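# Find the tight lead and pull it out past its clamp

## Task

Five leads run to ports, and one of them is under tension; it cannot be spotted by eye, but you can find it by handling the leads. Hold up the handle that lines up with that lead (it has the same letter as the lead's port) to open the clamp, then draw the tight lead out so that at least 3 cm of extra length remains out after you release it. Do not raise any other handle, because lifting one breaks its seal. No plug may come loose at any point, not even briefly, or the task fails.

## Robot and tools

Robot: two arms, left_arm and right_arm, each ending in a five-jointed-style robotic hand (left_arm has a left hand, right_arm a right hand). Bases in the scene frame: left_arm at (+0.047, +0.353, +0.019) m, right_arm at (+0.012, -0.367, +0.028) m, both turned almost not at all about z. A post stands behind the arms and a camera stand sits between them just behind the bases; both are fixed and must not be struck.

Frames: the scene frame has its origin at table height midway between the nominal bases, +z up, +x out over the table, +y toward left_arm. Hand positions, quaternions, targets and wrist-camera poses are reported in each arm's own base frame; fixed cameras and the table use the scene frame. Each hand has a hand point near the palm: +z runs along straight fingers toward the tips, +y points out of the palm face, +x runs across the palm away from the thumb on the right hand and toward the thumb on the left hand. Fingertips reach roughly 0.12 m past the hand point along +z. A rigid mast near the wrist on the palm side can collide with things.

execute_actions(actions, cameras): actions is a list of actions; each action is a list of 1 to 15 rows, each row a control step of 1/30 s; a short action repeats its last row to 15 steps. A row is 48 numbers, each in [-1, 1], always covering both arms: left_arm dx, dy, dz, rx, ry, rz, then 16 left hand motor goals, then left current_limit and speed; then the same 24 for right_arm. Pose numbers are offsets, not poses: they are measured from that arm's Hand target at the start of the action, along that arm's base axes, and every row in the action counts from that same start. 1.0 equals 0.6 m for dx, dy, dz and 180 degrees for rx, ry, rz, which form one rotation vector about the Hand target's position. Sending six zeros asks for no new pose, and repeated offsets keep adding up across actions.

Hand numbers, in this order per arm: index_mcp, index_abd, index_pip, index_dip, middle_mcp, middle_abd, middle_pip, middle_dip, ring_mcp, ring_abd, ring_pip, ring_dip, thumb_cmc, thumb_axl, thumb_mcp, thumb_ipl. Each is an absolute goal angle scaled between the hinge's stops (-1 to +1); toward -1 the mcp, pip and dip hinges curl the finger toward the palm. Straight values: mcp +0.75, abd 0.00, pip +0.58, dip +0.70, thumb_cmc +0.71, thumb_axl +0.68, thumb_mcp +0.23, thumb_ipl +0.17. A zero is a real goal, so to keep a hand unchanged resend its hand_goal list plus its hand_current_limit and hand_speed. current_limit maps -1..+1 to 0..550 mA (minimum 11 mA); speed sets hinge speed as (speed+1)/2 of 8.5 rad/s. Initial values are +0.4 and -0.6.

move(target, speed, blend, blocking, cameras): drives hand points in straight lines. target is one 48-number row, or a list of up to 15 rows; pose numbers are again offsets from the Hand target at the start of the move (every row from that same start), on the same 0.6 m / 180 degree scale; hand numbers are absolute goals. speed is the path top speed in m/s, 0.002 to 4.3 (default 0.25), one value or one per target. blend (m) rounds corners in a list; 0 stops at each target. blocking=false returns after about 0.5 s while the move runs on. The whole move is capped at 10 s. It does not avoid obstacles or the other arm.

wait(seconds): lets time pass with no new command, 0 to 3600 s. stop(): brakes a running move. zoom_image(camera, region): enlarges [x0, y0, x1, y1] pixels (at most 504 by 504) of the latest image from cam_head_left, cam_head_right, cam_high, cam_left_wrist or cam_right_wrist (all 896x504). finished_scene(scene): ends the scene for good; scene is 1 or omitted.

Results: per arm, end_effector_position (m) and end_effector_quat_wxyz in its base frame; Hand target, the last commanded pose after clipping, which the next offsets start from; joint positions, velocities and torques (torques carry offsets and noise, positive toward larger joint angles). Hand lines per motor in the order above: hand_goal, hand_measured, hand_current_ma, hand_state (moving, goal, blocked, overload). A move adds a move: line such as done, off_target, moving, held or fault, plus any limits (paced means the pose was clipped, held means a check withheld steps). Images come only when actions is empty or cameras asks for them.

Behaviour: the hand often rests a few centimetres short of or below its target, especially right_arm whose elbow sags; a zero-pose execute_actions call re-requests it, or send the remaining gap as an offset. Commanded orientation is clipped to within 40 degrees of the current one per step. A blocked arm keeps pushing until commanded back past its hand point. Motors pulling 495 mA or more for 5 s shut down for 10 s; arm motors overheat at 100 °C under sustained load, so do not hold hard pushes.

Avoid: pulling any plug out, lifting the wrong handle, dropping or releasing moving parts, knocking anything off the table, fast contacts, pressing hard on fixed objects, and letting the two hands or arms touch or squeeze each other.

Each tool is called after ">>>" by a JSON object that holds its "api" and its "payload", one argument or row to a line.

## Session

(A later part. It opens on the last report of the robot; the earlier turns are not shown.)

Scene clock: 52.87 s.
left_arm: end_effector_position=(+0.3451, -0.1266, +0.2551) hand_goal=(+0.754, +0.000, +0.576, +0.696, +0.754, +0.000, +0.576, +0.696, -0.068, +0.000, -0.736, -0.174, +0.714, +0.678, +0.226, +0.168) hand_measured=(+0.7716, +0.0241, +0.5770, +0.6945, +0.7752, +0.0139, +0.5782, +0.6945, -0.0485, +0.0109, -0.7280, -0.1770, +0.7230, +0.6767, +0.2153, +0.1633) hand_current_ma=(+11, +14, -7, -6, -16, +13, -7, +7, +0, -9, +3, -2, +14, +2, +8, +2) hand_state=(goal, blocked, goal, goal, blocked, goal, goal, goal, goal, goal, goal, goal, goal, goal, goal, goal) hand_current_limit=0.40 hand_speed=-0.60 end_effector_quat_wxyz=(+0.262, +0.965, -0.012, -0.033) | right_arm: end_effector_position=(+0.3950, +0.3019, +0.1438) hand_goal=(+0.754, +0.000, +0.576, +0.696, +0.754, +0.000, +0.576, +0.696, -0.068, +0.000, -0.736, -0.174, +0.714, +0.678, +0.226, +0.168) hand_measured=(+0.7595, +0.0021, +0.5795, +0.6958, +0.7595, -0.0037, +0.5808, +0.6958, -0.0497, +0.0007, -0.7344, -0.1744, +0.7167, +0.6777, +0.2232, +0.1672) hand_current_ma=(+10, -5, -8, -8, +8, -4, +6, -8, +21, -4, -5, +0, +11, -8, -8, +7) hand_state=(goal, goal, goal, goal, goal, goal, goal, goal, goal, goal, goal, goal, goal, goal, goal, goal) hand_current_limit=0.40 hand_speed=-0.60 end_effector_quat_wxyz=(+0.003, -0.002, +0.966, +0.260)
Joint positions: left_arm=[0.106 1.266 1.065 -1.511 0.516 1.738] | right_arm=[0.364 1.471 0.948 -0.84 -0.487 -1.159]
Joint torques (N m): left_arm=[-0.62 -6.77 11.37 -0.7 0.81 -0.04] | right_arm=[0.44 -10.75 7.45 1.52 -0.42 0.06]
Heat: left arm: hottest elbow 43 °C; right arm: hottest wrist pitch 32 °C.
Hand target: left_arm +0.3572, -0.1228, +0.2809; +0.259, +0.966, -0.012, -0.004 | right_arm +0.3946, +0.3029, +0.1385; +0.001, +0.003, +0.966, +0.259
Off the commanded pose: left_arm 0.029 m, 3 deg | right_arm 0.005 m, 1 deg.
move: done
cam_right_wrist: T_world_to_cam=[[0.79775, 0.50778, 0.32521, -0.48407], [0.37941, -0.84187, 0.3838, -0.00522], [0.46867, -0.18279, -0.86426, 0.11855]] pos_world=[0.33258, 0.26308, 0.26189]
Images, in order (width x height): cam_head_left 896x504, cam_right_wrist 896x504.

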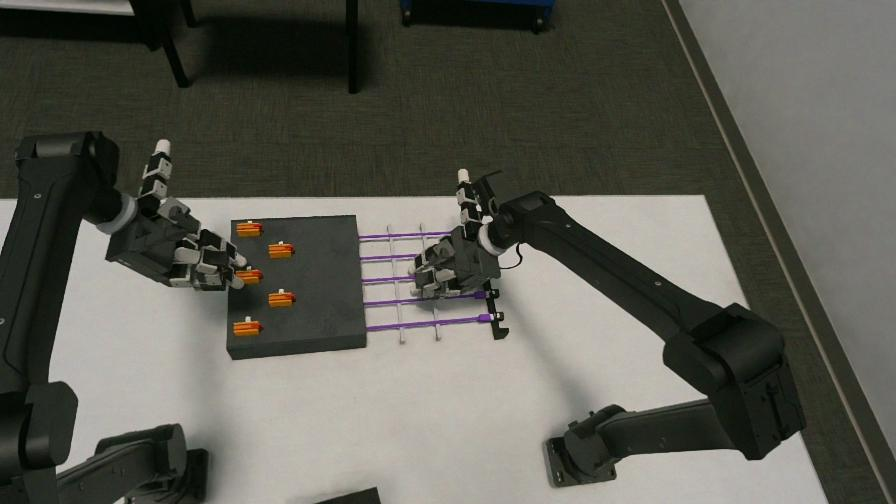

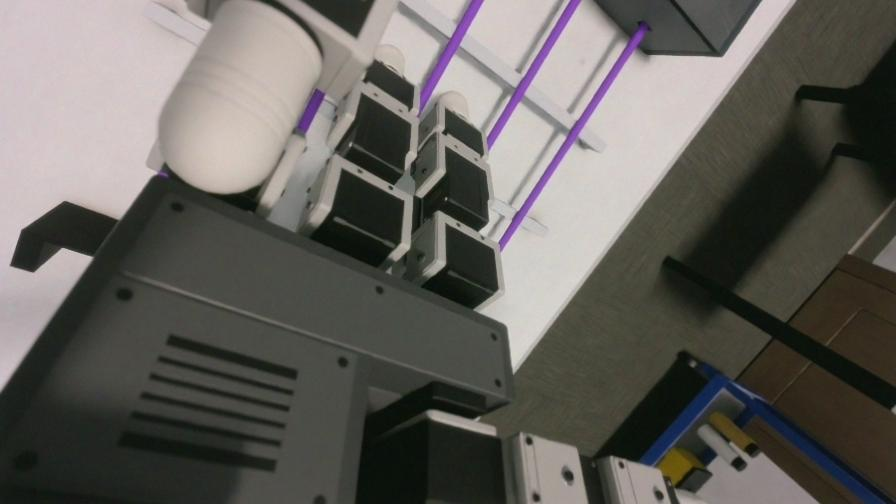

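>>> {"api": "move", "payload": {
  "target": [0, 0, 0, 0, 0, 0, 0.754, 0, 0.576, 0.696, 0.754, 0, 0.576, 0.696, -0.068, 0, -0.737, -0.174, 0.714, 0.678, 0.226, 0.168, 0.4, -0.6, 0, 0, 0, 0, 0, 0, 0.754, -0.3, 0.576, 0.696, 0.754, -0.1, 0.576, 0.696, -0.068, 0, -0.737, -0.174, 0.714, 0.678, 0.226, 0.168, -0.8, -0.8],
  "cameras": ["cam_right_wrist"]
}}

>>> {"api": "zoom_image", "payload": {
  "camera": "cam_right_wrist",
  "region": [350, 0, 550, 150]
}}

Scene clock: 54.47 s.
left_arm: end_effector_position=(+0.3451, -0.1266, +0.2551) hand_goal=(+0.754, +0.000, +0.576, +0.696, +0.754, +0.000, +0.576, +0.696, -0.068, +0.000, -0.736, -0.174, +0.714, +0.678, +0.226, +0.168) hand_measured=(+0.7716, +0.0241, +0.5770, +0.6945, +0.7752, +0.0139, +0.5782, +0.6945, -0.0485, +0.0095, -0.7280, -0.1770, +0.7242, +0.6767, +0.2153, +0.1633) hand_current_ma=(+2, -3, -10, -6, -5, +20, -14, +7, +2, -11, +2, +2, +6, +2, +10, +11) hand_state=(goal, blocked, goal, goal, blocked, goal, goal, goal, goal, goal, goal, goal, goal, goal, goal, goal) hand_current_limit=0.40 hand_speed=-0.60 end_effector_quat_wxyz=(+0.262, +0.965, -0.012, -0.033) | right_arm: end_effector_position=(+0.3963, +0.3022, +0.1442) hand_goal=(+0.754, -0.300, +0.576, +0.696, +0.754, -0.100, +0.576, +0.696, -0.068, +0.000, -0.736, -0.174, +0.714, +0.678, +0.226, +0.168) hand_measured=(+0.7559, -0.1693, +0.5705, +0.6907, +0.7595, -0.0975, +0.5795, +0.6958, -0.0509, +0.0007, -0.7344, -0.1744, +0.7154, +0.6777, +0.2232, +0.1672) hand_current_ma=(+12, +50, -12, -8, +10, -1, +4, -9, +20, -4, -3, +0, +8, -7, -5, +9) hand_state=(goal, blocked, goal, goal, goal, goal, goal, goal, goal, goal, goal, goal, goal, goal, goal, goal) hand_current_limit=-0.80 hand_speed=-0.80 end_effector_quat_wxyz=(+0.006, -0.002, +0.965, +0.261)
Joint positions: left_arm=[0.106 1.266 1.065 -1.511 0.516 1.738] | right_arm=[0.364 1.471 0.948 -0.833 -0.485 -1.159]
Joint torques (N m): left_arm=[-0.09 -7.06 11.48 -0.87 0.74 -0.05] | right_arm=[-0.15 -10.64 7.45 1.25 -0.49 0.06]
Heat: left arm: hottest elbow 43 °C; right arm: hottest wrist pitch 32 °C.
Hand target: left_arm +0.3572, -0.1228, +0.2809; +0.259, +0.966, -0.012, -0.004 | right_arm +0.3946, +0.3030, +0.1386; +0.001, +0.003, +0.966, +0.259
Off the commanded pose: left_arm 0.029 m, 3 deg | right_arm 0.006 m, 1 deg.
move: done
cam_right_wrist: T_world_to_cam=[[0.79599, 0.50694, 0.33076, -0.48511], [0.3764, -0.84249, 0.38541, -0.00442], [0.47404, -0.18228, -0.86143, 0.11566]] pos_world=[0.33298, 0.26328, 0.26179]

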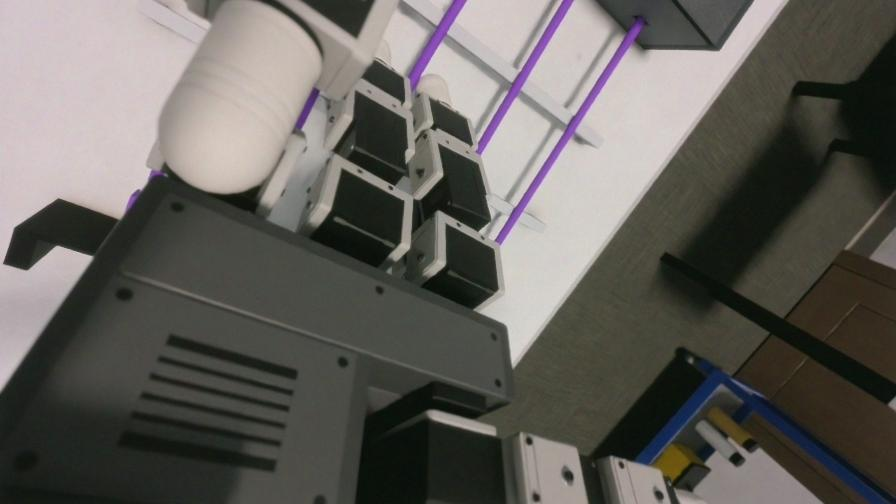

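Scaled by 2.520 from the camera's image (finer frame: 1280x720).

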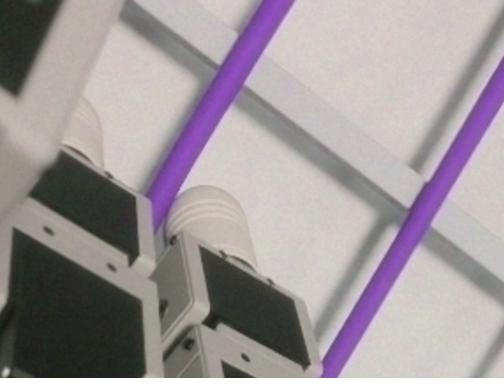

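>>> {"api": "move", "payload": {
  "target": [0, 0, 0, 0, 0, 0, 0.754, 0, 0.576, 0.696, 0.754, 0, 0.576, 0.696, -0.068, 0, -0.737, -0.174, 0.714, 0.678, 0.226, 0.168, 0.4, -0.6, 0, 0, 0, 0, 0, 0, 0.754, -0.3, 0.576, 0.696, 0.754, -0.1, 0.576, 0.696, -0.068, 0, -0.737, -0.174, 0.714, 0.678, 0.226, 0.168, -0.6, -0.8],
  "cameras": ["cam_right_wrist"]
}}

>>> {"api": "zoom_image", "payload": {
  "camera": "cam_right_wrist",
  "region": [350, 0, 550, 150]
}}

>>> {"api": "move", "payload": {
  "target": [0, 0, 0, 0, 0, 0, 0.754, 0, 0.576, 0.696, 0.754, 0, 0.576, 0.696, -0.068, 0, -0.737, -0.174, 0.714, 0.678, 0.226, 0.168, 0.4, -0.6, 0, 0, 0, 0, 0, 0, 0.754, -0.3, 0.576, 0.696, 0.754, -0.1, 0.576, 0.696, -0.068, 0, -0.737, -0.174, 0.714, 0.678, 0.226, 0.168, -0.4, -0.8],
  "cameras": ["cam_right_wrist"]
}}

>>> {"api": "zoom_image", "payload": {
  "camera": "cam_right_wrist",
  "region": [350, 0, 550, 150]
}}

Scene clock: 55.67 s.
left_arm: end_effector_position=(+0.3451, -0.1266, +0.2551) hand_goal=(+0.754, +0.000, +0.576, +0.696, +0.754, +0.000, +0.576, +0.696, -0.068, +0.000, -0.736, -0.174, +0.714, +0.678, +0.226, +0.168) hand_measured=(+0.7716, +0.0241, +0.5757, +0.6945, +0.7752, +0.0139, +0.5782, +0.6945, -0.0473, +0.0109, -0.7280, -0.1770, +0.7230, +0.6767, +0.2163, +0.1633) hand_current_ma=(+9, +5, -7, +3, -8, +2, -14, -1, +1, -5, +5, -6, +17, +12, +10, +9) hand_state=(goal, blocked, goal, goal, blocked, goal, goal, goal, goal, goal, goal, goal, goal, goal, goal, goal) hand_current_limit=0.40 hand_speed=-0.60 end_effector_quat_wxyz=(+0.262, +0.965, -0.012, -0.033) | right_arm: end_effector_position=(+0.3969, +0.3023, +0.1445) hand_goal=(+0.754, -0.300, +0.576, +0.696, +0.754, -0.100, +0.576, +0.696, -0.068, +0.000, -0.736, -0.174, +0.714, +0.678, +0.226, +0.168) hand_measured=(+0.7559, -0.1986, +0.5705, +0.6907, +0.7607, -0.0975, +0.5795, +0.6958, -0.0509, -0.0008, -0.7344, -0.1744, +0.7167, +0.6777, +0.2242, +0.1681) hand_current_ma=(+6, +100, -14, -10, +9, -1, -1, -11, +20, -3, -7, +0, +4, -4, -7, +9) hand_state=(goal, blocked, goal, goal, goal, goal, goal, goal, goal, goal, goal, goal, goal, goal, goal, goal) hand_current_limit=-0.60 hand_speed=-0.80 end_effector_quat_wxyz=(+0.008, -0.003, +0.965, +0.261)
Joint positions: left_arm=[0.106 1.266 1.065 -1.511 0.516 1.738] | right_arm=[0.364 1.471 0.948 -0.83 -0.485 -1.158]
Joint torques (N m): left_arm=[-0.62 -6.24 11.54 -0.99 0.81 -0.06] | right_arm=[0.44 -10.7 7.45 1.16 -0.51 0.06]
Heat: left arm: hottest elbow 43 °C; right arm: hottest wrist pitch 32 °C.
Hand target: left_arm +0.3572, -0.1228, +0.2809; +0.259, +0.966, -0.012, -0.004 | right_arm +0.3946, +0.3029, +0.1385; +0.001, +0.003, +0.966, +0.259
Off the commanded pose: left_arm 0.029 m, 3 deg | right_arm 0.006 m, 1 deg.
move: done
cam_right_wrist: T_world_to_cam=[[0.79518, 0.50635, 0.33363, -0.48573], [0.37469, -0.84288, 0.3862, -0.00399], [0.47676, -0.1821, -0.85997, 0.1142]] pos_world=[0.33329, 0.26338, 0.26179]

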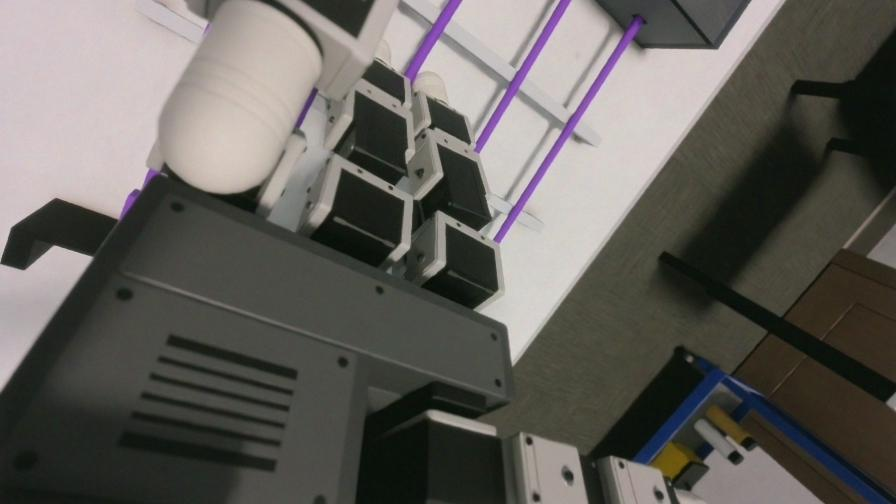

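Scaled by 2.520 from the camera's image (finer frame: 1280x720).

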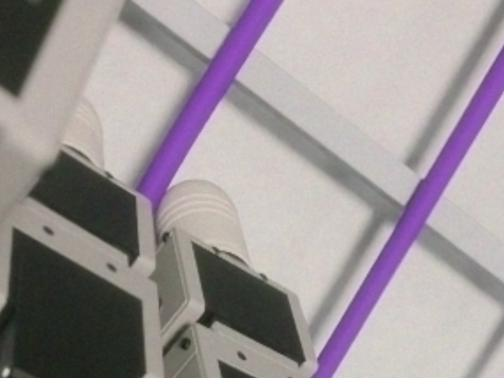

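Scene clock: 56.17 s.
left_arm: end_effector_position=(+0.3451, -0.1266, +0.2551) hand_goal=(+0.754, +0.000, +0.576, +0.696, +0.754, +0.000, +0.576, +0.696, -0.068, +0.000, -0.736, -0.174, +0.714, +0.678, +0.226, +0.168) hand_measured=(+0.7716, +0.0241, +0.5757, +0.6945, +0.7752, +0.0139, +0.5782, +0.6958, -0.0485, +0.0109, -0.7280, -0.1757, +0.7242, +0.6777, +0.2153, +0.1633) hand_current_ma=(+8, +9, -12, +4, -18, +9, -12, -2, +8, -13, +3, +1, +17, +8, +1, +16) hand_state=(goal, blocked, goal, goal, blocked, goal, goal, goal, goal, goal, goal, goal, goal, goal, goal, goal) hand_current_limit=0.40 hand_speed=-0.60 end_effector_quat_wxyz=(+0.262, +0.965, -0.012, -0.033) | right_arm: end_effector_position=(+0.3969, +0.3023, +0.1445) hand_goal=(+0.754, -0.300, +0.576, +0.696, +0.754, -0.100, +0.576, +0.696, -0.068, +0.000, -0.736, -0.174, +0.714, +0.678, +0.226, +0.168) hand_measured=(+0.7559, -0.1986, +0.5693, +0.6907, +0.7595, -0.0975, +0.5795, +0.6958, -0.0509, +0.0007, -0.7344, -0.1744, +0.7167, +0.6767, +0.2242, +0.1672) hand_current_ma=(+7, +99, -13, -11, +12, -7, +3, -8, +22, -4, -1, -3, +12, -9, -7, +8) hand_state=(goal, blocked, goal, goal, goal, goal, goal, goal, goal, goal, goal, goal, goal, goal, goal, goal) hand_current_limit=-0.40 hand_speed=-0.80 end_effector_quat_wxyz=(+0.008, -0.003, +0.965, +0.261)
Joint positions: left_arm=[0.106 1.266 1.065 -1.511 0.516 1.738] | right_arm=[0.364 1.471 0.948 -0.83 -0.485 -1.158]
Joint torques (N m): left_arm=[-1.26 -6.36 11.37 -1.05 0.8 -0.07] | right_arm=[0.44 -10.7 7.45 1.18 -0.51 0.05]
Heat: left arm: hottest elbow 43 °C; right arm: hottest wrist pitch 32 °C.
Hand target: left_arm +0.3572, -0.1228, +0.2809; +0.259, +0.966, -0.012, -0.004 | right_arm +0.3946, +0.3029, +0.1385; +0.001, +0.003, +0.966, +0.259
Off the commanded pose: left_arm 0.029 m, 3 deg | right_arm 0.006 m, 1 deg.
move: done
cam_right_wrist: T_world_to_cam=[[0.79518, 0.50635, 0.33363, -0.48573], [0.37469, -0.84288, 0.3862, -0.00399], [0.47676, -0.1821, -0.85997, 0.1142]] pos_world=[0.33329, 0.26338, 0.26179]

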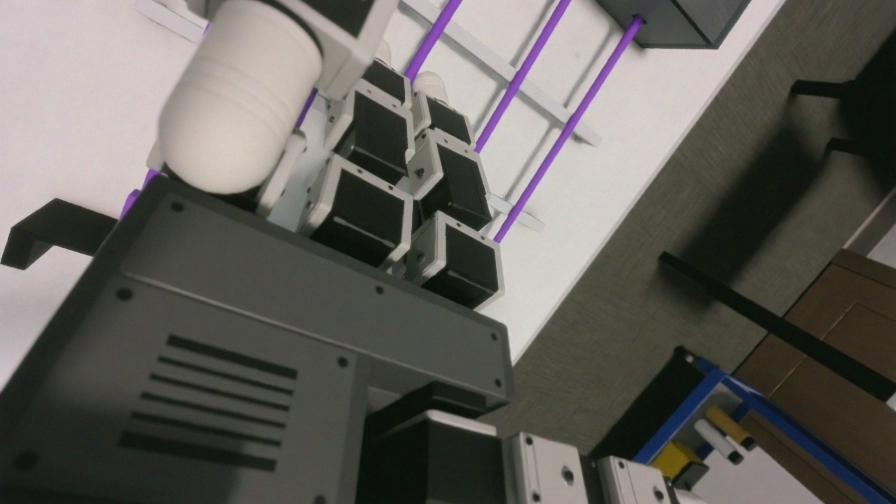

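Scaled by 2.520 from the camera's image (finer frame: 1280x720).

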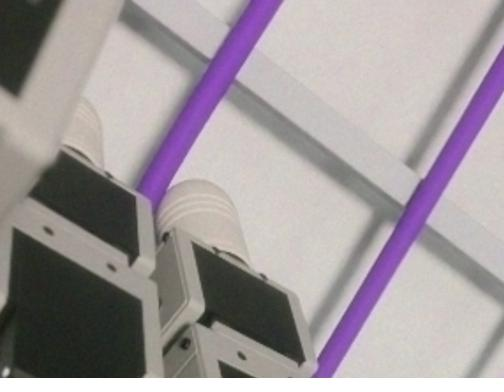

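>>> {"api": "wait", "payload": {
  "seconds": 0.5,
  "cameras": ["cam_right_wrist"]
}}

>>> {"api": "zoom_image", "payload": {
  "camera": "cam_right_wrist",
  "region": [350, 0, 550, 150]
}}

Scene clock: 57.10 s.
left_arm: end_effector_position=(+0.3451, -0.1266, +0.2551) hand_goal=(+0.754, +0.000, +0.576, +0.696, +0.754, +0.000, +0.576, +0.696, -0.068, +0.000, -0.736, -0.174, +0.714, +0.678, +0.226, +0.168) hand_measured=(+0.7716, +0.0241, +0.5770, +0.6945, +0.7752, +0.0139, +0.5770, +0.6945, -0.0485, +0.0109, -0.7280, -0.1757, +0.7242, +0.6767, +0.2153, +0.1633) hand_current_ma=(+10, +11, -3, +2, -7, -8, -12, +14, +0, +2, +5, +1, +24, -1, +6, +8) hand_state=(goal, blocked, goal, goal, blocked, goal, goal, goal, goal, goal, goal, goal, goal, goal, goal, goal) hand_current_limit=0.40 hand_speed=-0.60 end_effector_quat_wxyz=(+0.262, +0.965, -0.012, -0.033) | right_arm: end_effector_position=(+0.3969, +0.3023, +0.1445) hand_goal=(+0.754, -0.300, +0.576, +0.696, +0.754, -0.100, +0.576, +0.696, -0.068, +0.000, -0.736, -0.174, +0.714, +0.678, +0.226, +0.168) hand_measured=(+0.7559, -0.1986, +0.5705, +0.6907, +0.7607, -0.0975, +0.5808, +0.6971, -0.0509, +0.0007, -0.7344, -0.1757, +0.7167, +0.6767, +0.2232, +0.1681) hand_current_ma=(+5, +99, -13, -8, +8, -3, +2, -7, +22, -8, -7, -2, +11, -7, -6, +6) hand_state=(goal, blocked, goal, goal, goal, goal, goal, goal, goal, goal, goal, goal, goal, goal, goal, goal) hand_current_limit=-0.40 hand_speed=-0.80 end_effector_quat_wxyz=(+0.008, -0.003, +0.965, +0.261)
Joint positions: left_arm=[0.106 1.266 1.065 -1.511 0.516 1.738] | right_arm=[0.364 1.471 0.948 -0.83 -0.485 -1.158]
Joint torques (N m): left_arm=[-0.32 -6.42 11.45 -0.9 0.77 -0.07] | right_arm=[0.44 -10.64 7.46 1.17 -0.51 0.06]
Heat: left arm: hottest elbow 43 °C; right arm: hottest wrist pitch 32 °C.
Hand target: left_arm +0.3572, -0.1228, +0.2809; +0.259, +0.966, -0.012, -0.004 | right_arm +0.3946, +0.3029, +0.1385; +0.001, +0.003, +0.966, +0.259
Off the commanded pose: left_arm 0.029 m, 3 deg | right_arm 0.006 m, 1 deg.
wait: 0.50 s; at rest from the start
cam_right_wrist: T_world_to_cam=[[0.79518, 0.50635, 0.33363, -0.48573], [0.37469, -0.84288, 0.3862, -0.00399], [0.47676, -0.1821, -0.85997, 0.1142]] pos_world=[0.33329, 0.26338, 0.26179]

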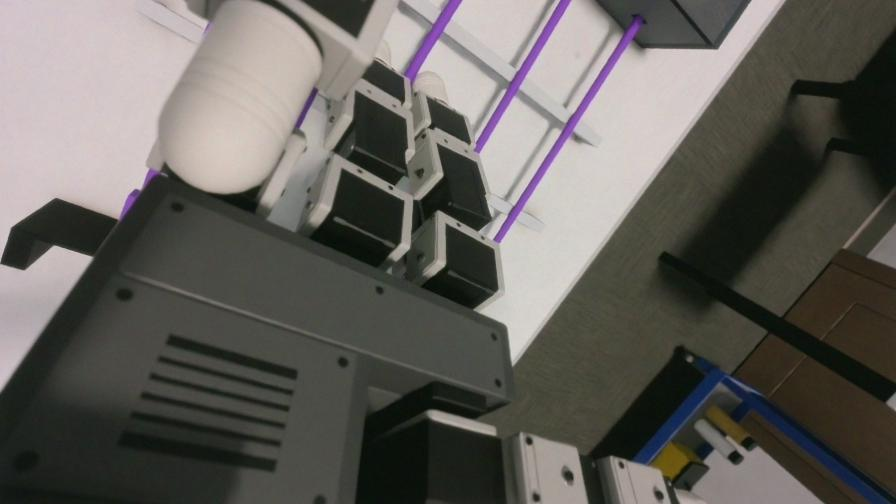

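Scaled by 2.520 from the camera's image (finer frame: 1280x720).

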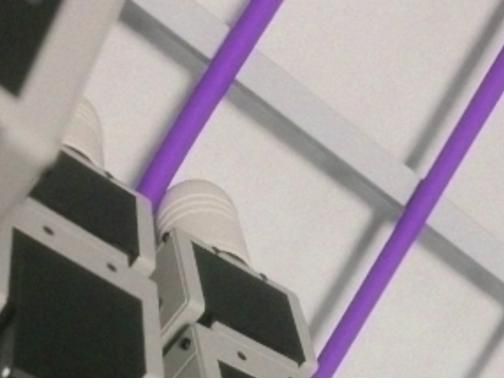

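>>> {"api": "move", "payload": {
  "target": [0, 0, 0, 0, 0, 0, 0.754, 0, 0.576, 0.696, 0.754, 0, 0.576, 0.696, -0.068, 0, -0.737, -0.174, 0.714, 0.678, 0.226, 0.168, 0.4, -0.6, 0, 0, 0, 0, 0, 0, 0.754, -0.45, 0.576, 0.696, 0.754, -0.1, 0.576, 0.696, -0.068, 0, -0.737, -0.174, 0.714, 0.678, 0.226, 0.168, -0.4, -0.8],
  "cameras": ["cam_right_wrist"]
}}

>>> {"api": "zoom_image", "payload": {
  "camera": "cam_right_wrist",
  "region": [350, 0, 550, 150]
}}

Scene clock: 58.10 s.
left_arm: end_effector_position=(+0.3451, -0.1266, +0.2551) hand_goal=(+0.754, +0.000, +0.576, +0.696, +0.754, +0.000, +0.576, +0.696, -0.068, +0.000, -0.736, -0.174, +0.714, +0.678, +0.226, +0.168) hand_measured=(+0.7716, +0.0241, +0.5757, +0.6945, +0.7752, +0.0139, +0.5782, +0.6945, -0.0473, +0.0109, -0.7280, -0.1757, +0.7230, +0.6777, +0.2153, +0.1633) hand_current_ma=(+10, +15, -3, -1, -5, +15, -12, +8, -2, +0, +3, -15, +18, +8, +2, -4) hand_state=(goal, blocked, goal, goal, blocked, goal, goal, goal, goal, goal, goal, goal, goal, goal, goal, goal) hand_current_limit=0.40 hand_speed=-0.60 end_effector_quat_wxyz=(+0.262, +0.965, -0.012, -0.033) | right_arm: end_effector_position=(+0.3976, +0.3023, +0.1446) hand_goal=(+0.754, -0.450, +0.576, +0.696, +0.754, -0.100, +0.576, +0.696, -0.068, +0.000, -0.736, -0.174, +0.714, +0.678, +0.226, +0.168) hand_measured=(+0.7547, -0.2235, +0.5705, +0.6907, +0.7595, -0.0975, +0.5808, +0.6958, -0.0497, -0.0008, -0.7344, -0.1744, +0.7167, +0.6777, +0.2242, +0.1681) hand_current_ma=(+9, +160, -14, -12, +8, -7, +5, -11, +18, -3, -9, -5, +9, -6, -5, +12) hand_state=(goal, blocked, goal, goal, goal, goal, goal, goal, goal, goal, goal, goal, goal, goal, goal, goal) hand_current_limit=-0.40 hand_speed=-0.80 end_effector_quat_wxyz=(+0.010, -0.003, +0.965, +0.261)
Joint positions: left_arm=[0.106 1.266 1.065 -1.511 0.516 1.738] | right_arm=[0.364 1.471 0.948 -0.826 -0.483 -1.158]
Joint torques (N m): left_arm=[-0.97 -6.77 11.52 -1.05 0.8 -0.03] | right_arm=[0.5 -10.7 7.46 1.05 -0.54 0.05]
Heat: left arm: hottest elbow 43 °C; right arm: hottest wrist pitch 32 °C.
Hand target: left_arm +0.3572, -0.1228, +0.2809; +0.259, +0.966, -0.012, -0.004 | right_arm +0.3946, +0.3029, +0.1385; +0.001, +0.003, +0.966, +0.259
Off the commanded pose: left_arm 0.029 m, 3 deg | right_arm 0.007 m, 1 deg.
move: done
cam_right_wrist: T_world_to_cam=[[0.79428, 0.5059, 0.33642, -0.4863], [0.37279, -0.84307, 0.38765, -0.00367], [0.47973, -0.18249, -0.85823, 0.11264]] pos_world=[0.33359, 0.26348, 0.2617]

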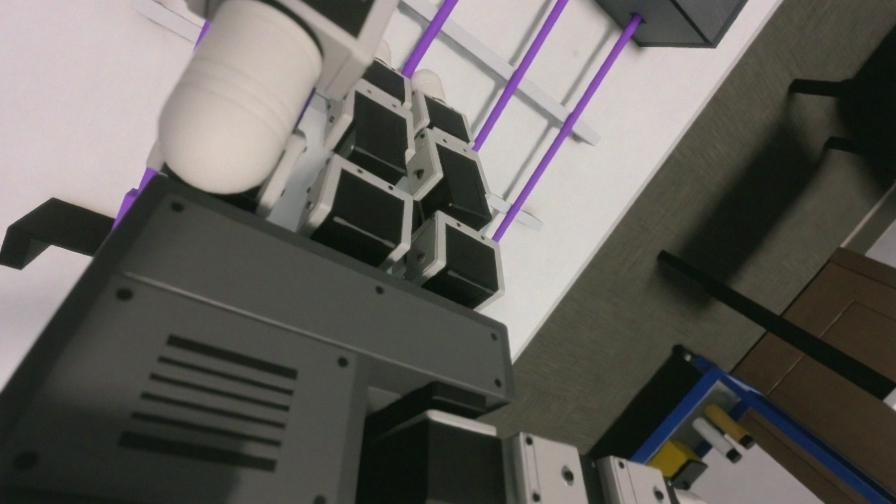

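Scaled by 2.520 from the camera's image (finer frame: 1280x720).

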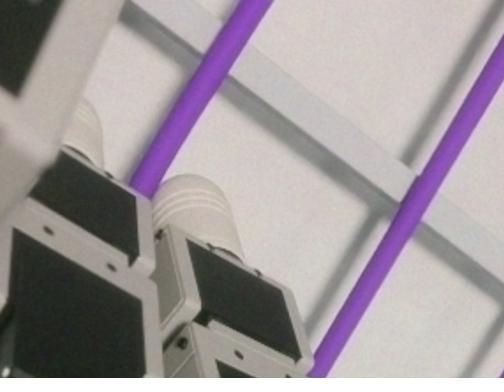

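>>> {"api": "move", "payload": {
  "target": [
    [0, 0, 0, 0, 0, 0, 0.754, 0, 0.576, 0.696, 0.754, 0, 0.576, 0.696, -0.068, 0, -0.737, -0.174, 0.714, 0.678, 0.226, 0.168, 0.4, -0.6, 0, 0, 0, 0, 0, 0, 0.754, 0, 0.576, 0.696, 0.754, 0, 0.576, 0.696, -0.068, 0, -0.737, -0.174, 0.714, 0.678, 0.226, 0.168, -0.4, -0.6],
    [0, 0, 0, 0, 0, 0, 0.754, 0, 0.576, 0.696, 0.754, 0, 0.576, 0.696, -0.068, 0, -0.737, -0.174, 0.714, 0.678, 0.226, 0.168, 0.4, -0.6, 0, 0, 0.075, 0, 0, 0, 0.754, 0, 0.576, 0.696, 0.754, 0, 0.576, 0.696, -0.068, 0, -0.737, -0.174, 0.714, 0.678, 0.226, 0.168, -0.4, -0.6],
    [0, 0, 0, 0, 0, 0, 0.754, 0, 0.576, 0.696, 0.754, 0, 0.576, 0.696, -0.068, 0, -0.737, -0.174, 0.714, 0.678, 0.226, 0.168, 0.4, -0.6, 0.09, 0, 0.075, 0, 0, 0, 0.754, 0, 0.576, 0.696, 0.754, 0, 0.576, 0.696, -0.068, 0, -0.737, -0.174, 0.714, 0.678, 0.226, 0.168, -0.4, -0.6]
  ],
  "cameras": ["cam_right_wrist", "cam_head_left"],
  "speed": 0.12
}}

>>> {"api": "zoom_image", "payload": {
  "camera": "cam_right_wrist",
  "region": [350, 0, 550, 150]
}}

>>> {"api": "zoom_image", "payload": {
  "camera": "cam_head_left",
  "region": [390, 230, 460, 300]
}}

Scene clock: 61.47 s.
left_arm: end_effector_position=(+0.3451, -0.1266, +0.2551) hand_goal=(+0.754, +0.000, +0.576, +0.696, +0.754, +0.000, +0.576, +0.696, -0.068, +0.000, -0.736, -0.174, +0.714, +0.678, +0.226, +0.168) hand_measured=(+0.7716, +0.0241, +0.5757, +0.6945, +0.7752, +0.0139, +0.5782, +0.6945, -0.0473, +0.0109, -0.7280, -0.1757, +0.7230, +0.6767, +0.2153, +0.1633) hand_current_ma=(-1, +6, -20, -6, -13, +1, -9, +5, -10, -1, -2, -4, +8, +1, +2, +2) hand_state=(goal, blocked, goal, goal, blocked, goal, goal, goal, goal, goal, goal, goal, goal, goal, goal, goal) hand_current_limit=0.40 hand_speed=-0.60 end_effector_quat_wxyz=(+0.262, +0.965, -0.012, -0.033) | right_arm: end_effector_position=(+0.4294, +0.2991, +0.1605) hand_goal=(+0.754, +0.000, +0.576, +0.696, +0.754, +0.000, +0.576, +0.696, -0.068, +0.000, -0.736, -0.174, +0.714, +0.678, +0.226, +0.168) hand_measured=(+0.7595, +0.0051, +0.5808, +0.6996, +0.7595, +0.0021, +0.5808, +0.6958, -0.0497, +0.0007, -0.7344, -0.1731, +0.7167, +0.6777, +0.2232, +0.1681) hand_current_ma=(+12, -6, -12, -7, +9, +1, +5, -9, +24, -2, -4, +0, +13, -6, -5, +11) hand_state=(goal, goal, goal, goal, goal, goal, goal, goal, goal, goal, goal, goal, goal, goal, goal, goal) hand_current_limit=-0.40 hand_speed=-0.60 end_effector_quat_wxyz=(-0.022, +0.013, +0.968, +0.250)
Joint positions: left_arm=[0.106 1.266 1.065 -1.511 0.516 1.738] | right_arm=[0.332 1.543 1.095 -0.983 -0.49 -1.177]
Joint torques (N m): left_arm=[-0.5 -6.3 11.52 -0.84 0.8 0] | right_arm=[-0.44 -12.22 12.56 0.64 -0.63 -0.25]
Heat: left arm: hottest elbow 43 °C; right arm: hottest wrist pitch 32 °C.
Hand target: left_arm +0.3572, -0.1228, +0.2809; +0.259, +0.966, -0.012, -0.004 | right_arm +0.4486, +0.3030, +0.1837; +0.001, +0.003, +0.966, +0.259
Off the commanded pose: left_arm 0.029 m, 3 deg | right_arm 0.030 m, 3 deg.
move: off_target (right_arm)
cam_right_wrist: T_world_to_cam=[[0.82244, 0.5013, 0.26887, -0.51519], [0.38797, -0.83998, 0.37936, -0.03049], [0.41602, -0.20768, -0.88532, 0.14973]] pos_world=[0.37325, 0.26376, 0.28264]
Images, in order (width x height): cam_head_left 896x504, cam_right_wrist 896x504.

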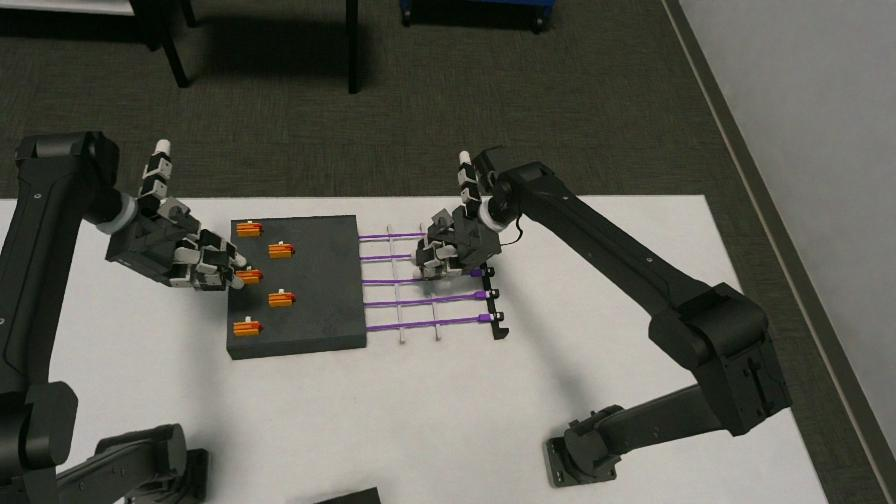

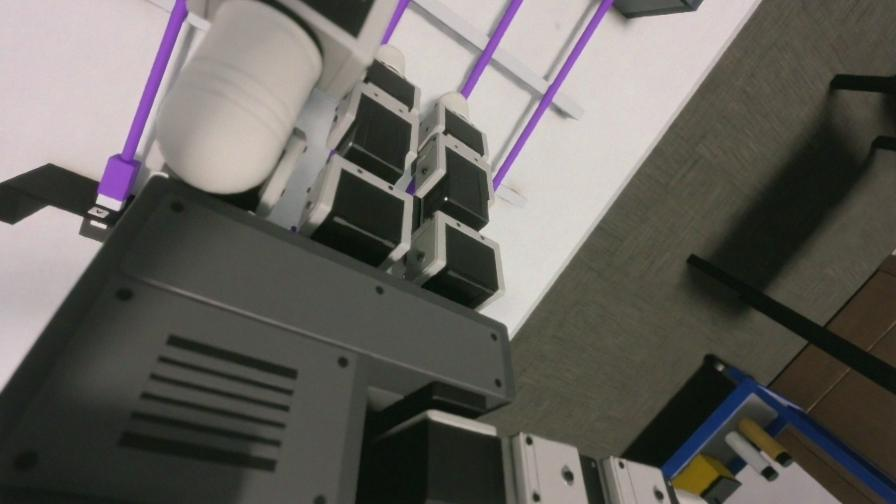

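Scaled by 2.520 from the camera's image (finer frame: 1280x720).

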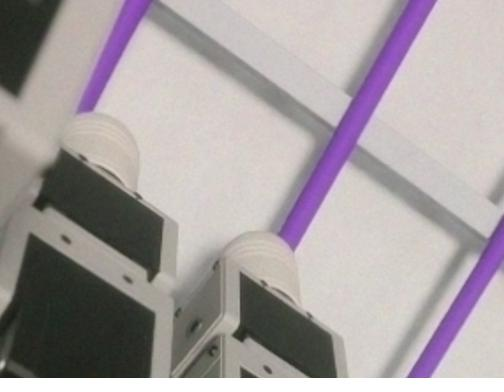

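Scaled by 7.200 from the camera's image (finer frame: 1280x720).

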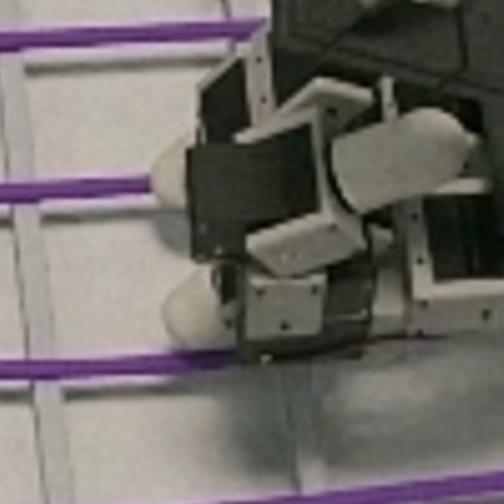

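>>> {"api": "zoom_image", "payload": {
  "camera": "cam_head_left",
  "region": [355, 210, 515, 350]
}}

>>> {"api": "zoom_image", "payload": {
  "camera": "cam_right_wrist",
  "region": [80, 0, 440, 240]
}}

Scaled by 3.150 from the camera's image (finer frame: 1280x720).

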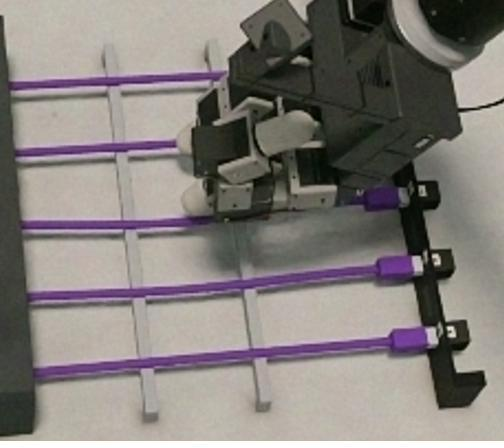

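Scaled by 1.400 from the camera's image (finer frame: 1280x720).

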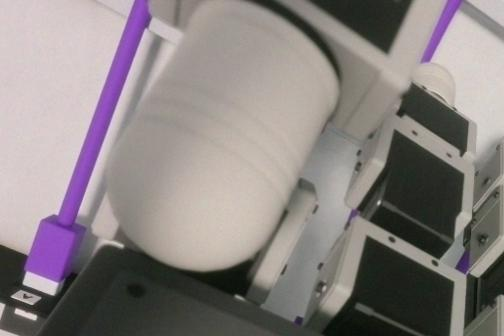

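>>> {"api": "move", "payload": {
  "target": [
    [0, 0, 0, 0, 0, 0, 0.754, 0, 0.576, 0.696, 0.754, 0, 0.576, 0.696, -0.068, 0, -0.737, -0.174, 0.714, 0.678, 0.226, 0.168, 0.4, -0.6, 0, 0, 0.04, 0, 0, 0, 0.754, 0, 0.576, 0.696, 0.754, 0, 0.576, 0.696, -0.068, 0, -0.737, -0.174, 0.714, 0.678, 0.226, 0.168, -0.4, -0.6],
    [0, 0, 0, 0, 0, 0, 0.754, 0, 0.576, 0.696, 0.754, 0, 0.576, 0.696, -0.068, 0, -0.737, -0.174, 0.714, 0.678, 0.226, 0.168, 0.4, -0.6, 0.03, 0, 0, 0, 0, 0, 0.754, 0, 0.576, 0.696, 0.754, 0, 0.576, 0.696, -0.068, 0, -0.737, -0.174, 0.714, 0.678, 0.226, 0.168, -0.4, -0.6]
  ],
  "cameras": ["cam_right_wrist", "cam_head_left"],
  "speed": 0.12
}}

>>> {"api": "zoom_image", "payload": {
  "camera": "cam_right_wrist",
  "region": [350, 0, 550, 150]
}}

>>> {"api": "zoom_image", "payload": {
  "camera": "cam_head_left",
  "region": [390, 230, 460, 300]
}}

Scene clock: 64.43 s.
left_arm: end_effector_position=(+0.3451, -0.1266, +0.2551) hand_goal=(+0.754, +0.000, +0.576, +0.696, +0.754, +0.000, +0.576, +0.696, -0.068, +0.000, -0.736, -0.174, +0.714, +0.678, +0.226, +0.168) hand_measured=(+0.7716, +0.0241, +0.5770, +0.6945, +0.7752, +0.0139, +0.5770, +0.6945, -0.0485, +0.0109, -0.7267, -0.1757, +0.7230, +0.6777, +0.2153, +0.1633) hand_current_ma=(+3, -2, -9, +2, -15, +6, +2, +5, +11, +2, -4, -5, +13, +18, -1, +8) hand_state=(goal, blocked, goal, goal, blocked, goal, goal, goal, goal, goal, goal, goal, goal, goal, goal, goal) hand_current_limit=0.40 hand_speed=-0.60 end_effector_quat_wxyz=(+0.262, +0.965, -0.012, -0.033) | right_arm: end_effector_position=(+0.4432, +0.2998, +0.1580) hand_goal=(+0.754, +0.000, +0.576, +0.696, +0.754, +0.000, +0.576, +0.696, -0.068, +0.000, -0.736, -0.174, +0.714, +0.678, +0.226, +0.168) hand_measured=(+0.7595, +0.0065, +0.5808, +0.6996, +0.7595, +0.0021, +0.5795, +0.6958, -0.0509, +0.0007, -0.7344, -0.1744, +0.7154, +0.6777, +0.2232, +0.1681) hand_current_ma=(+6, -1, -9, -3, +6, -7, -1, -9, +20, -6, -4, -3, +12, -8, -6, +10) hand_state=(goal, goal, goal, goal, goal, goal, goal, goal, goal, goal, goal, goal, goal, goal, goal, goal) hand_current_limit=-0.40 hand_speed=-0.60 end_effector_quat_wxyz=(-0.033, +0.014, +0.968, +0.247)
Joint positions: left_arm=[0.106 1.266 1.065 -1.511 0.516 1.738] | right_arm=[0.323 1.588 1.147 -1.018 -0.491 -1.191]
Joint torques (N m): left_arm=[-0.91 -5.95 11.49 -1.01 0.8 -0.01] | right_arm=[-0.67 -13.39 12.46 1.32 -0.63 -0.29]
Heat: left arm: hottest elbow 44 °C; right arm: hottest wrist pitch 32 °C.
Hand target: left_arm +0.3572, -0.1228, +0.2809; +0.259, +0.966, -0.012, -0.004 | right_arm +0.4668, +0.3028, +0.1838; +0.001, +0.003, +0.966, +0.259
Off the commanded pose: left_arm 0.029 m, 3 deg | right_arm 0.035 m, 4 deg.
move: off_target (right_arm)
cam_right_wrist: T_world_to_cam=[[0.82599, 0.50618, 0.24804, -0.52591], [0.39909, -0.8359, 0.37683, -0.04007], [0.39808, -0.21227, -0.89246, 0.15237]] pos_world=[0.38973, 0.26505, 0.28153]
Images, in order (width x height): cam_head_left 896x504, cam_right_wrist 896x504.

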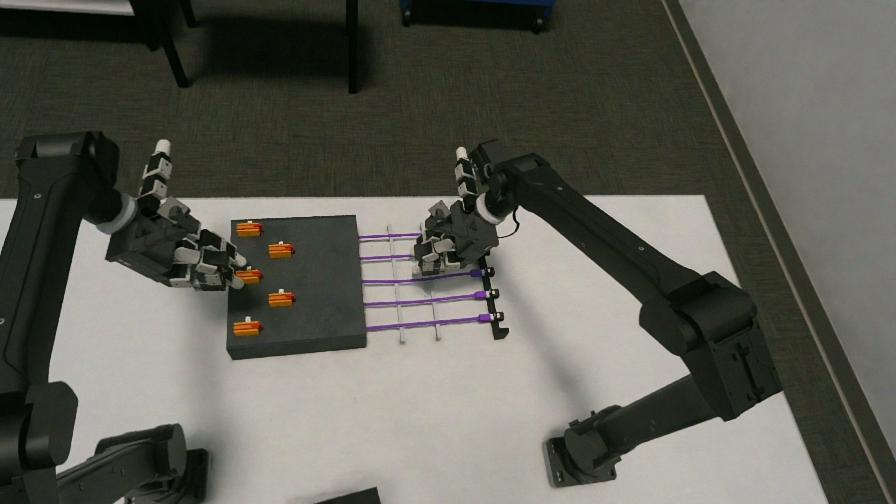

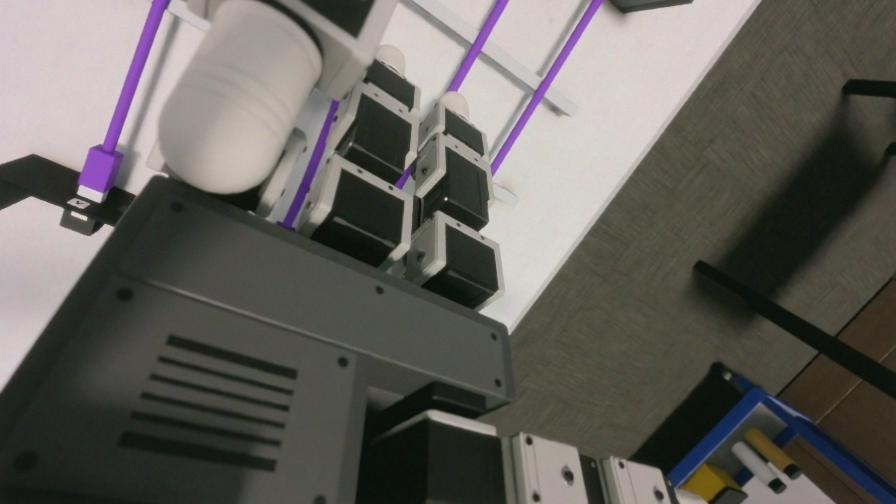

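Scaled by 2.520 from the camera's image (finer frame: 1280x720).

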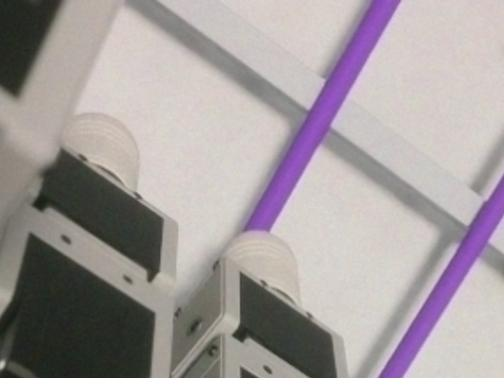

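Scaled by 7.200 from the camera's image (finer frame: 1280x720).

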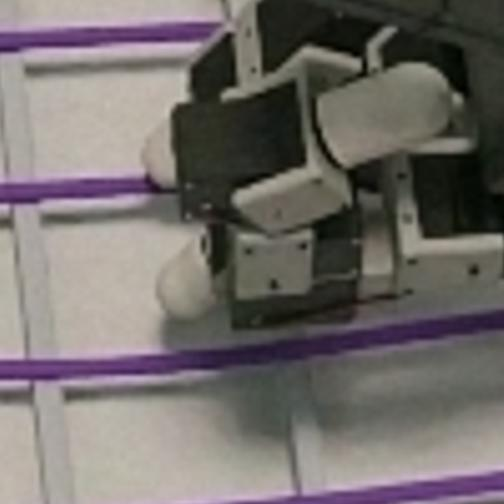

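>>> {"api": "move", "payload": {
  "target": [0, 0, 0, 0, 0, 0, 0.754, 0, 0.576, 0.696, 0.754, 0, 0.576, 0.696, -0.068, 0, -0.737, -0.174, 0.714, 0.678, 0.226, 0.168, 0.4, -0.6, 0, 0, 0.06, 0, 0, 0, 0.754, 0, 0.576, 0.696, 0.754, 0, 0.576, 0.696, -0.068, 0, -0.737, -0.174, 0.714, 0.678, 0.226, 0.168, -0.4, -0.6],
  "cameras": ["cam_right_wrist", "cam_head_left"],
  "speed": 0.12
}}

>>> {"api": "zoom_image", "payload": {
  "camera": "cam_right_wrist",
  "region": [350, 0, 550, 150]
}}

>>> {"api": "zoom_image", "payload": {
  "camera": "cam_head_left",
  "region": [390, 230, 460, 300]
}}

Scene clock: 66.33 s.
left_arm: end_effector_position=(+0.3451, -0.1266, +0.2551) hand_goal=(+0.754, +0.000, +0.576, +0.696, +0.754, +0.000, +0.576, +0.696, -0.068, +0.000, -0.736, -0.174, +0.714, +0.678, +0.226, +0.168) hand_measured=(+0.7716, +0.0241, +0.5757, +0.6945, +0.7752, +0.0139, +0.5782, +0.6945, -0.0473, +0.0109, -0.7280, -0.1770, +0.7230, +0.6777, +0.2163, +0.1624) hand_current_ma=(+11, +5, -8, +3, -1, +6, -1, +4, -1, -12, -2, +0, +7, +7, -3, +6) hand_state=(goal, blocked, goal, goal, blocked, goal, goal, goal, goal, goal, goal, goal, goal, goal, goal, goal) hand_current_limit=0.40 hand_speed=-0.60 end_effector_quat_wxyz=(+0.262, +0.965, -0.012, -0.033) | right_arm: end_effector_position=(+0.4495, +0.3020, +0.1915) hand_goal=(+0.754, +0.000, +0.576, +0.696, +0.754, +0.000, +0.576, +0.696, -0.068, +0.000, -0.736, -0.174, +0.714, +0.678, +0.226, +0.168) hand_measured=(+0.7595, +0.0065, +0.5808, +0.6996, +0.7595, +0.0021, +0.5808, +0.6958, -0.0509, +0.0007, -0.7357, -0.1744, +0.7167, +0.6767, +0.2242, +0.1672) hand_current_ma=(+10, -4, -8, -7, +11, -2, +5, -11, +20, -6, +1, +1, +11, -7, -8, +10) hand_state=(goal, goal, goal, goal, goal, goal, goal, goal, goal, goal, goal, goal, goal, goal, goal, goal) hand_current_limit=-0.40 hand_speed=-0.60 end_effector_quat_wxyz=(-0.027, +0.012, +0.968, +0.249)
Joint positions: left_arm=[0.106 1.266 1.065 -1.511 0.516 1.738] | right_arm=[0.323 1.565 1.211 -1.091 -0.492 -1.192]
Joint torques (N m): left_arm=[-0.56 -6.12 11.48 -0.8 0.82 -0.06] | right_arm=[-0.67 -13.74 12.6 0.59 -0.63 -0.25]
Heat: left arm: hottest elbow 44 °C; right arm: hottest wrist pitch 32 °C.
Hand target: left_arm +0.3572, -0.1228, +0.2809; +0.259, +0.966, -0.012, -0.004 | right_arm +0.4666, +0.3028, +0.2195; +0.001, +0.003, +0.966, +0.259
Off the commanded pose: left_arm 0.029 m, 3 deg | right_arm 0.033 m, 4 deg.
move: off_target (right_arm)
cam_right_wrist: T_world_to_cam=[[0.82215, 0.5055, 0.26181, -0.54122], [0.39447, -0.83746, 0.37822, -0.05102], [0.41045, -0.20767, -0.88792, 0.17236]] pos_world=[0.39434, 0.26666, 0.31404]
Images, in order (width x height): cam_head_left 896x504, cam_right_wrist 896x504.

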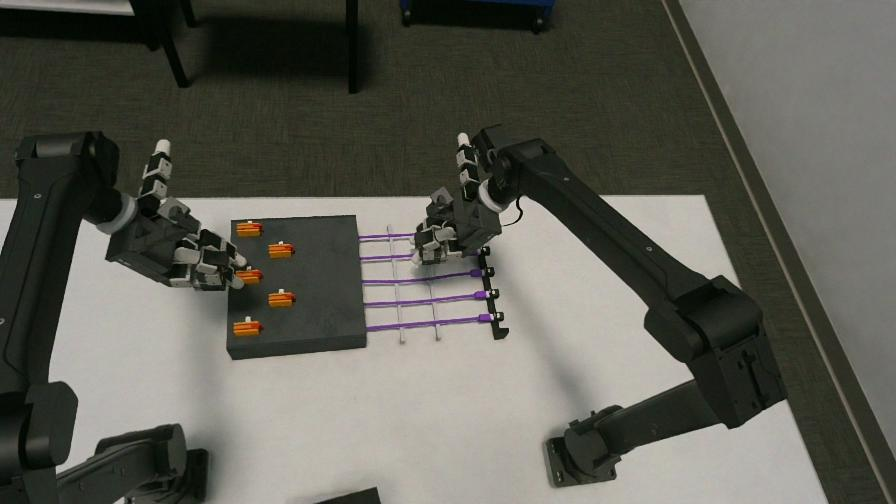

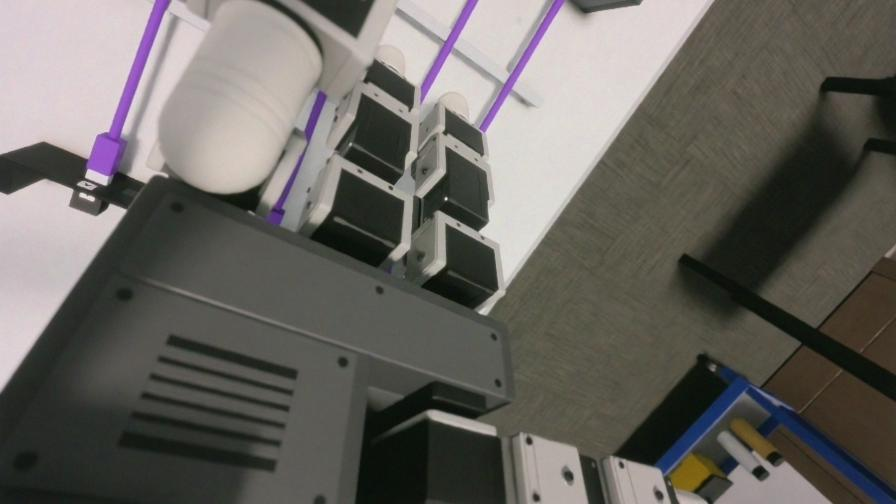

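Scaled by 2.520 from the camera's image (finer frame: 1280x720).

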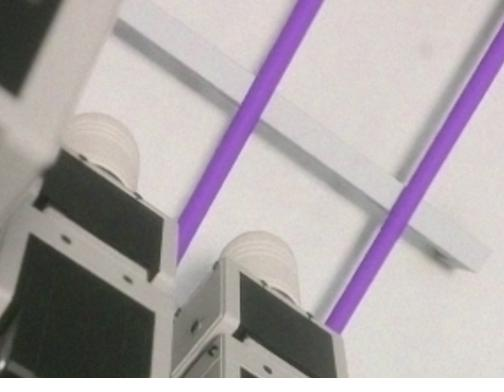

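Scaled by 7.200 from the camera's image (finer frame: 1280x720).

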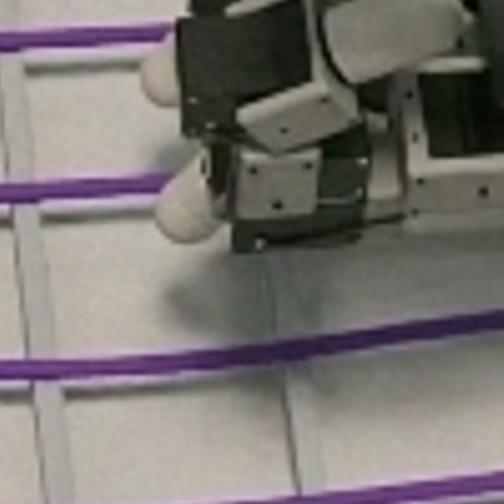

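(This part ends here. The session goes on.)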